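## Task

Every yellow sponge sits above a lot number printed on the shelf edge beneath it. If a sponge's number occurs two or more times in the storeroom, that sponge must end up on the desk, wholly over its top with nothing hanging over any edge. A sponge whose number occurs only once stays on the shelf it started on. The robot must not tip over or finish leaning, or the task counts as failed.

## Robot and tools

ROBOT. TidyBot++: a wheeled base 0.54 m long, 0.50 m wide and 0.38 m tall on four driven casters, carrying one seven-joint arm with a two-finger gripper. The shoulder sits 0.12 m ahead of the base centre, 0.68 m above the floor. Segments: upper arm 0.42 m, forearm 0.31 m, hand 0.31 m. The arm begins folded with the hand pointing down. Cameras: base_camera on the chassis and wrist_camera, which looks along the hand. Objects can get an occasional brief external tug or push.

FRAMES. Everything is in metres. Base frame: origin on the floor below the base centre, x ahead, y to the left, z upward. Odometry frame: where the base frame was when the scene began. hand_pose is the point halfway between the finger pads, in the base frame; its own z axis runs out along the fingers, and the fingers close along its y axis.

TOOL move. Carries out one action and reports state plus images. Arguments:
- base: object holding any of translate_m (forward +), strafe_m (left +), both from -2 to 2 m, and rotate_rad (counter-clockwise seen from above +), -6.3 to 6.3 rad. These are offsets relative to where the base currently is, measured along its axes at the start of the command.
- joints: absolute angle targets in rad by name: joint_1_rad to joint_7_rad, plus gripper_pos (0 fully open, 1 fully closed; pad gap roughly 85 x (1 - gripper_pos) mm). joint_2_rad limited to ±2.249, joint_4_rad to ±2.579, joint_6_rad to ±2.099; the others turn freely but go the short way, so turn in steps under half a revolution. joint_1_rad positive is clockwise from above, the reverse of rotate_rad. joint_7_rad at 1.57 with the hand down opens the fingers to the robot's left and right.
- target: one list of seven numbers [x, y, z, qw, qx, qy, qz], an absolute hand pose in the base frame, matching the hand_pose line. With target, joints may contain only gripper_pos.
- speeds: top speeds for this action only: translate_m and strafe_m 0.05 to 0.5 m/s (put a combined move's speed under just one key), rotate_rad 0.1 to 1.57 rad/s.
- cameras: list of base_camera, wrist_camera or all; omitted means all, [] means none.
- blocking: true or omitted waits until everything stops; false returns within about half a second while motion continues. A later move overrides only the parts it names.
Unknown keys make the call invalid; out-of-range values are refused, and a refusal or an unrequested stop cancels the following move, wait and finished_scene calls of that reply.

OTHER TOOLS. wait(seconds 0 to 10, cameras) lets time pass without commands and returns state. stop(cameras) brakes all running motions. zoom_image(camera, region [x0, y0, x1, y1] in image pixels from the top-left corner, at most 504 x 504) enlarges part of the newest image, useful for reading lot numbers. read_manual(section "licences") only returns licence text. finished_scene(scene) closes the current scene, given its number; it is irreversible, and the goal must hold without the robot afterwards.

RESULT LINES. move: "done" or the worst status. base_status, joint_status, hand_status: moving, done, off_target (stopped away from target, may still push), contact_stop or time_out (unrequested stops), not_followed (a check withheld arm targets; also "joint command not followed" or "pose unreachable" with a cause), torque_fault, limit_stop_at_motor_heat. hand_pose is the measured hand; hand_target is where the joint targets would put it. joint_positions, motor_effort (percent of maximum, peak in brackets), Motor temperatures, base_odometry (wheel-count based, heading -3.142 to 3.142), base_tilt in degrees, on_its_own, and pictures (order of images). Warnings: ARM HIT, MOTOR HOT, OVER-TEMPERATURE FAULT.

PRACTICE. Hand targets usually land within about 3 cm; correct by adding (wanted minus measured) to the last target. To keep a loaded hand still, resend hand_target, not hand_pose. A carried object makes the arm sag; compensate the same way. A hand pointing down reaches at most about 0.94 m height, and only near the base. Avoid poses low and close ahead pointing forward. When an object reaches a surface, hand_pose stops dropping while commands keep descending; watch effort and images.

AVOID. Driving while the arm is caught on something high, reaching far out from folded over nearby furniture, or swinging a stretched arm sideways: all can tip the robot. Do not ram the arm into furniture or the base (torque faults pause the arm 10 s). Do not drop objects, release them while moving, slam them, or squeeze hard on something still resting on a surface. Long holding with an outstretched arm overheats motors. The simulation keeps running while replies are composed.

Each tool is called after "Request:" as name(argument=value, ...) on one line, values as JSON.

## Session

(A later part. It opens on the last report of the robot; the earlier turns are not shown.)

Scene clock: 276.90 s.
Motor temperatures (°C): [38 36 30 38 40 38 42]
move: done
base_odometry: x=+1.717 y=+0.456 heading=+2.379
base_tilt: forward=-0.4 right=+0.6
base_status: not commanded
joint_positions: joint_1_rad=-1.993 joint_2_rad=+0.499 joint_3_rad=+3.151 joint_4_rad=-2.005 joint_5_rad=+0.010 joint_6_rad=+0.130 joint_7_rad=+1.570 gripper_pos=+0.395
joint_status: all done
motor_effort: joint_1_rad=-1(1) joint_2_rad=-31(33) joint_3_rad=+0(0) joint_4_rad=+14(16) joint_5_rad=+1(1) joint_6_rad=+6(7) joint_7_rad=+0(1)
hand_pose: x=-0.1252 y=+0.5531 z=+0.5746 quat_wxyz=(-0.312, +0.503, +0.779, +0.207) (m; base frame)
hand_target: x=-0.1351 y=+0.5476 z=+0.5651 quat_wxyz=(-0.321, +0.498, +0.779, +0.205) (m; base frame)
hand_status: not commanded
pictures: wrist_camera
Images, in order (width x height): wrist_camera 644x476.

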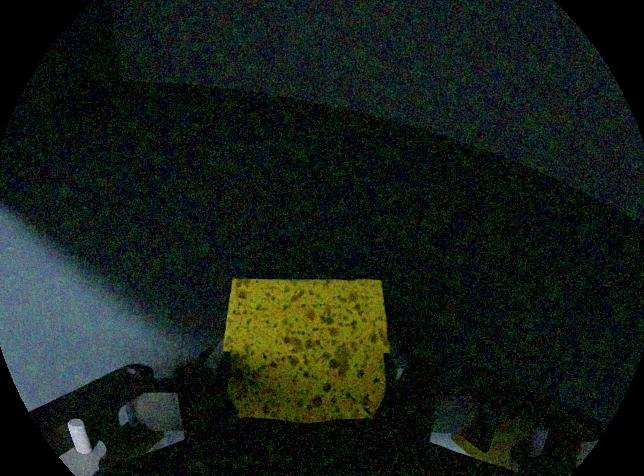

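Request:
move(joints={"gripper_pos": 0.0}, cameras=["wrist_camera"])

Request:
move(base={"translate_m": 0.1, "strafe_m": -0.228}, speeds={"translate_m": 0.3}, cameras=["wrist_camera"])

Scene clock: 277.93 s.
Motor temperatures (°C): [38 36 30 38 40 38 42]
move: done
base_odometry: x=+1.717 y=+0.456 heading=+2.379
base_tilt: forward=-0.4 right=+0.6
base_status: not commanded
joint_positions: joint_1_rad=-1.993 joint_2_rad=+0.499 joint_3_rad=+3.151 joint_4_rad=-2.005 joint_5_rad=+0.010 joint_6_rad=+0.130 joint_7_rad=+1.570 gripper_pos=+0.000
joint_status: all done
motor_effort: joint_1_rad=-1(1) joint_2_rad=-31(31) joint_3_rad=+0(0) joint_4_rad=+13(14) joint_5_rad=+1(1) joint_6_rad=+6(7) joint_7_rad=+0(1)
hand_pose: x=-0.1253 y=+0.5532 z=+0.5748 quat_wxyz=(-0.312, +0.503, +0.779, +0.208) (m; base frame)
hand_target: x=-0.1351 y=+0.5476 z=+0.5651 quat_wxyz=(-0.321, +0.498, +0.779, +0.205) (m; base frame)
hand_status: not commanded
pictures: wrist_camera
Images, in order (width x height): wrist_camera 644x476.

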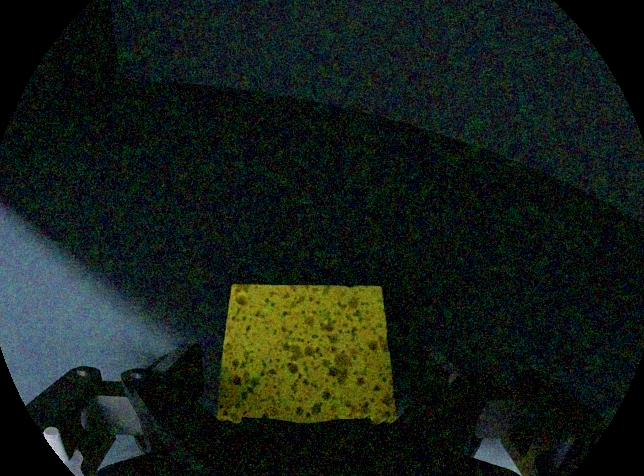

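Scene clock: 279.70 s.
Motor temperatures (°C): [38 36 30 38 40 38 42]
move: done
base_odometry: x=+1.802 y=+0.690 heading=+2.379
base_tilt: forward=-0.4 right=+0.6
base_status: done
joint_positions: joint_1_rad=-1.994 joint_2_rad=+0.500 joint_3_rad=+3.151 joint_4_rad=-2.011 joint_5_rad=+0.010 joint_6_rad=+0.135 joint_7_rad=+1.570 gripper_pos=+0.000
joint_status: not commanded
motor_effort: joint_1_rad=+0(2) joint_2_rad=-31(34) joint_3_rad=+0(2) joint_4_rad=+14(16) joint_5_rad=+1(1) joint_6_rad=+6(8) joint_7_rad=+0(1)
hand_pose: x=-0.1256 y=+0.5509 z=+0.5728 quat_wxyz=(-0.311, +0.502, +0.780, +0.206) (m; base frame)
hand_target: x=-0.1351 y=+0.5476 z=+0.5651 quat_wxyz=(-0.321, +0.498, +0.779, +0.205) (m; base frame)
hand_status: not commanded
pictures: wrist_camera
Images, in order (width x height): wrist_camera 644x476.

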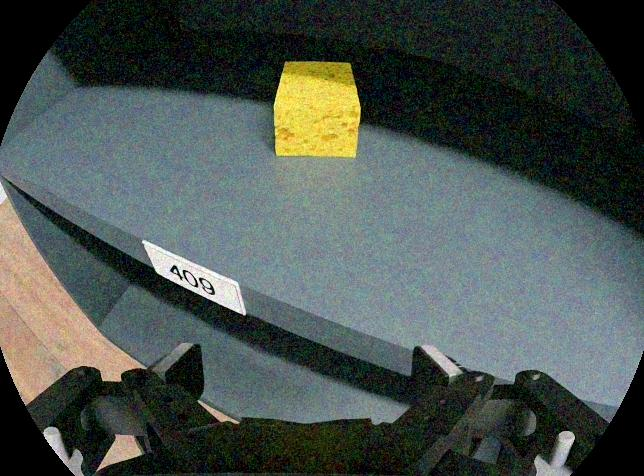

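Request:
finished_scene(scene=1)

The scene is finished: the task was done.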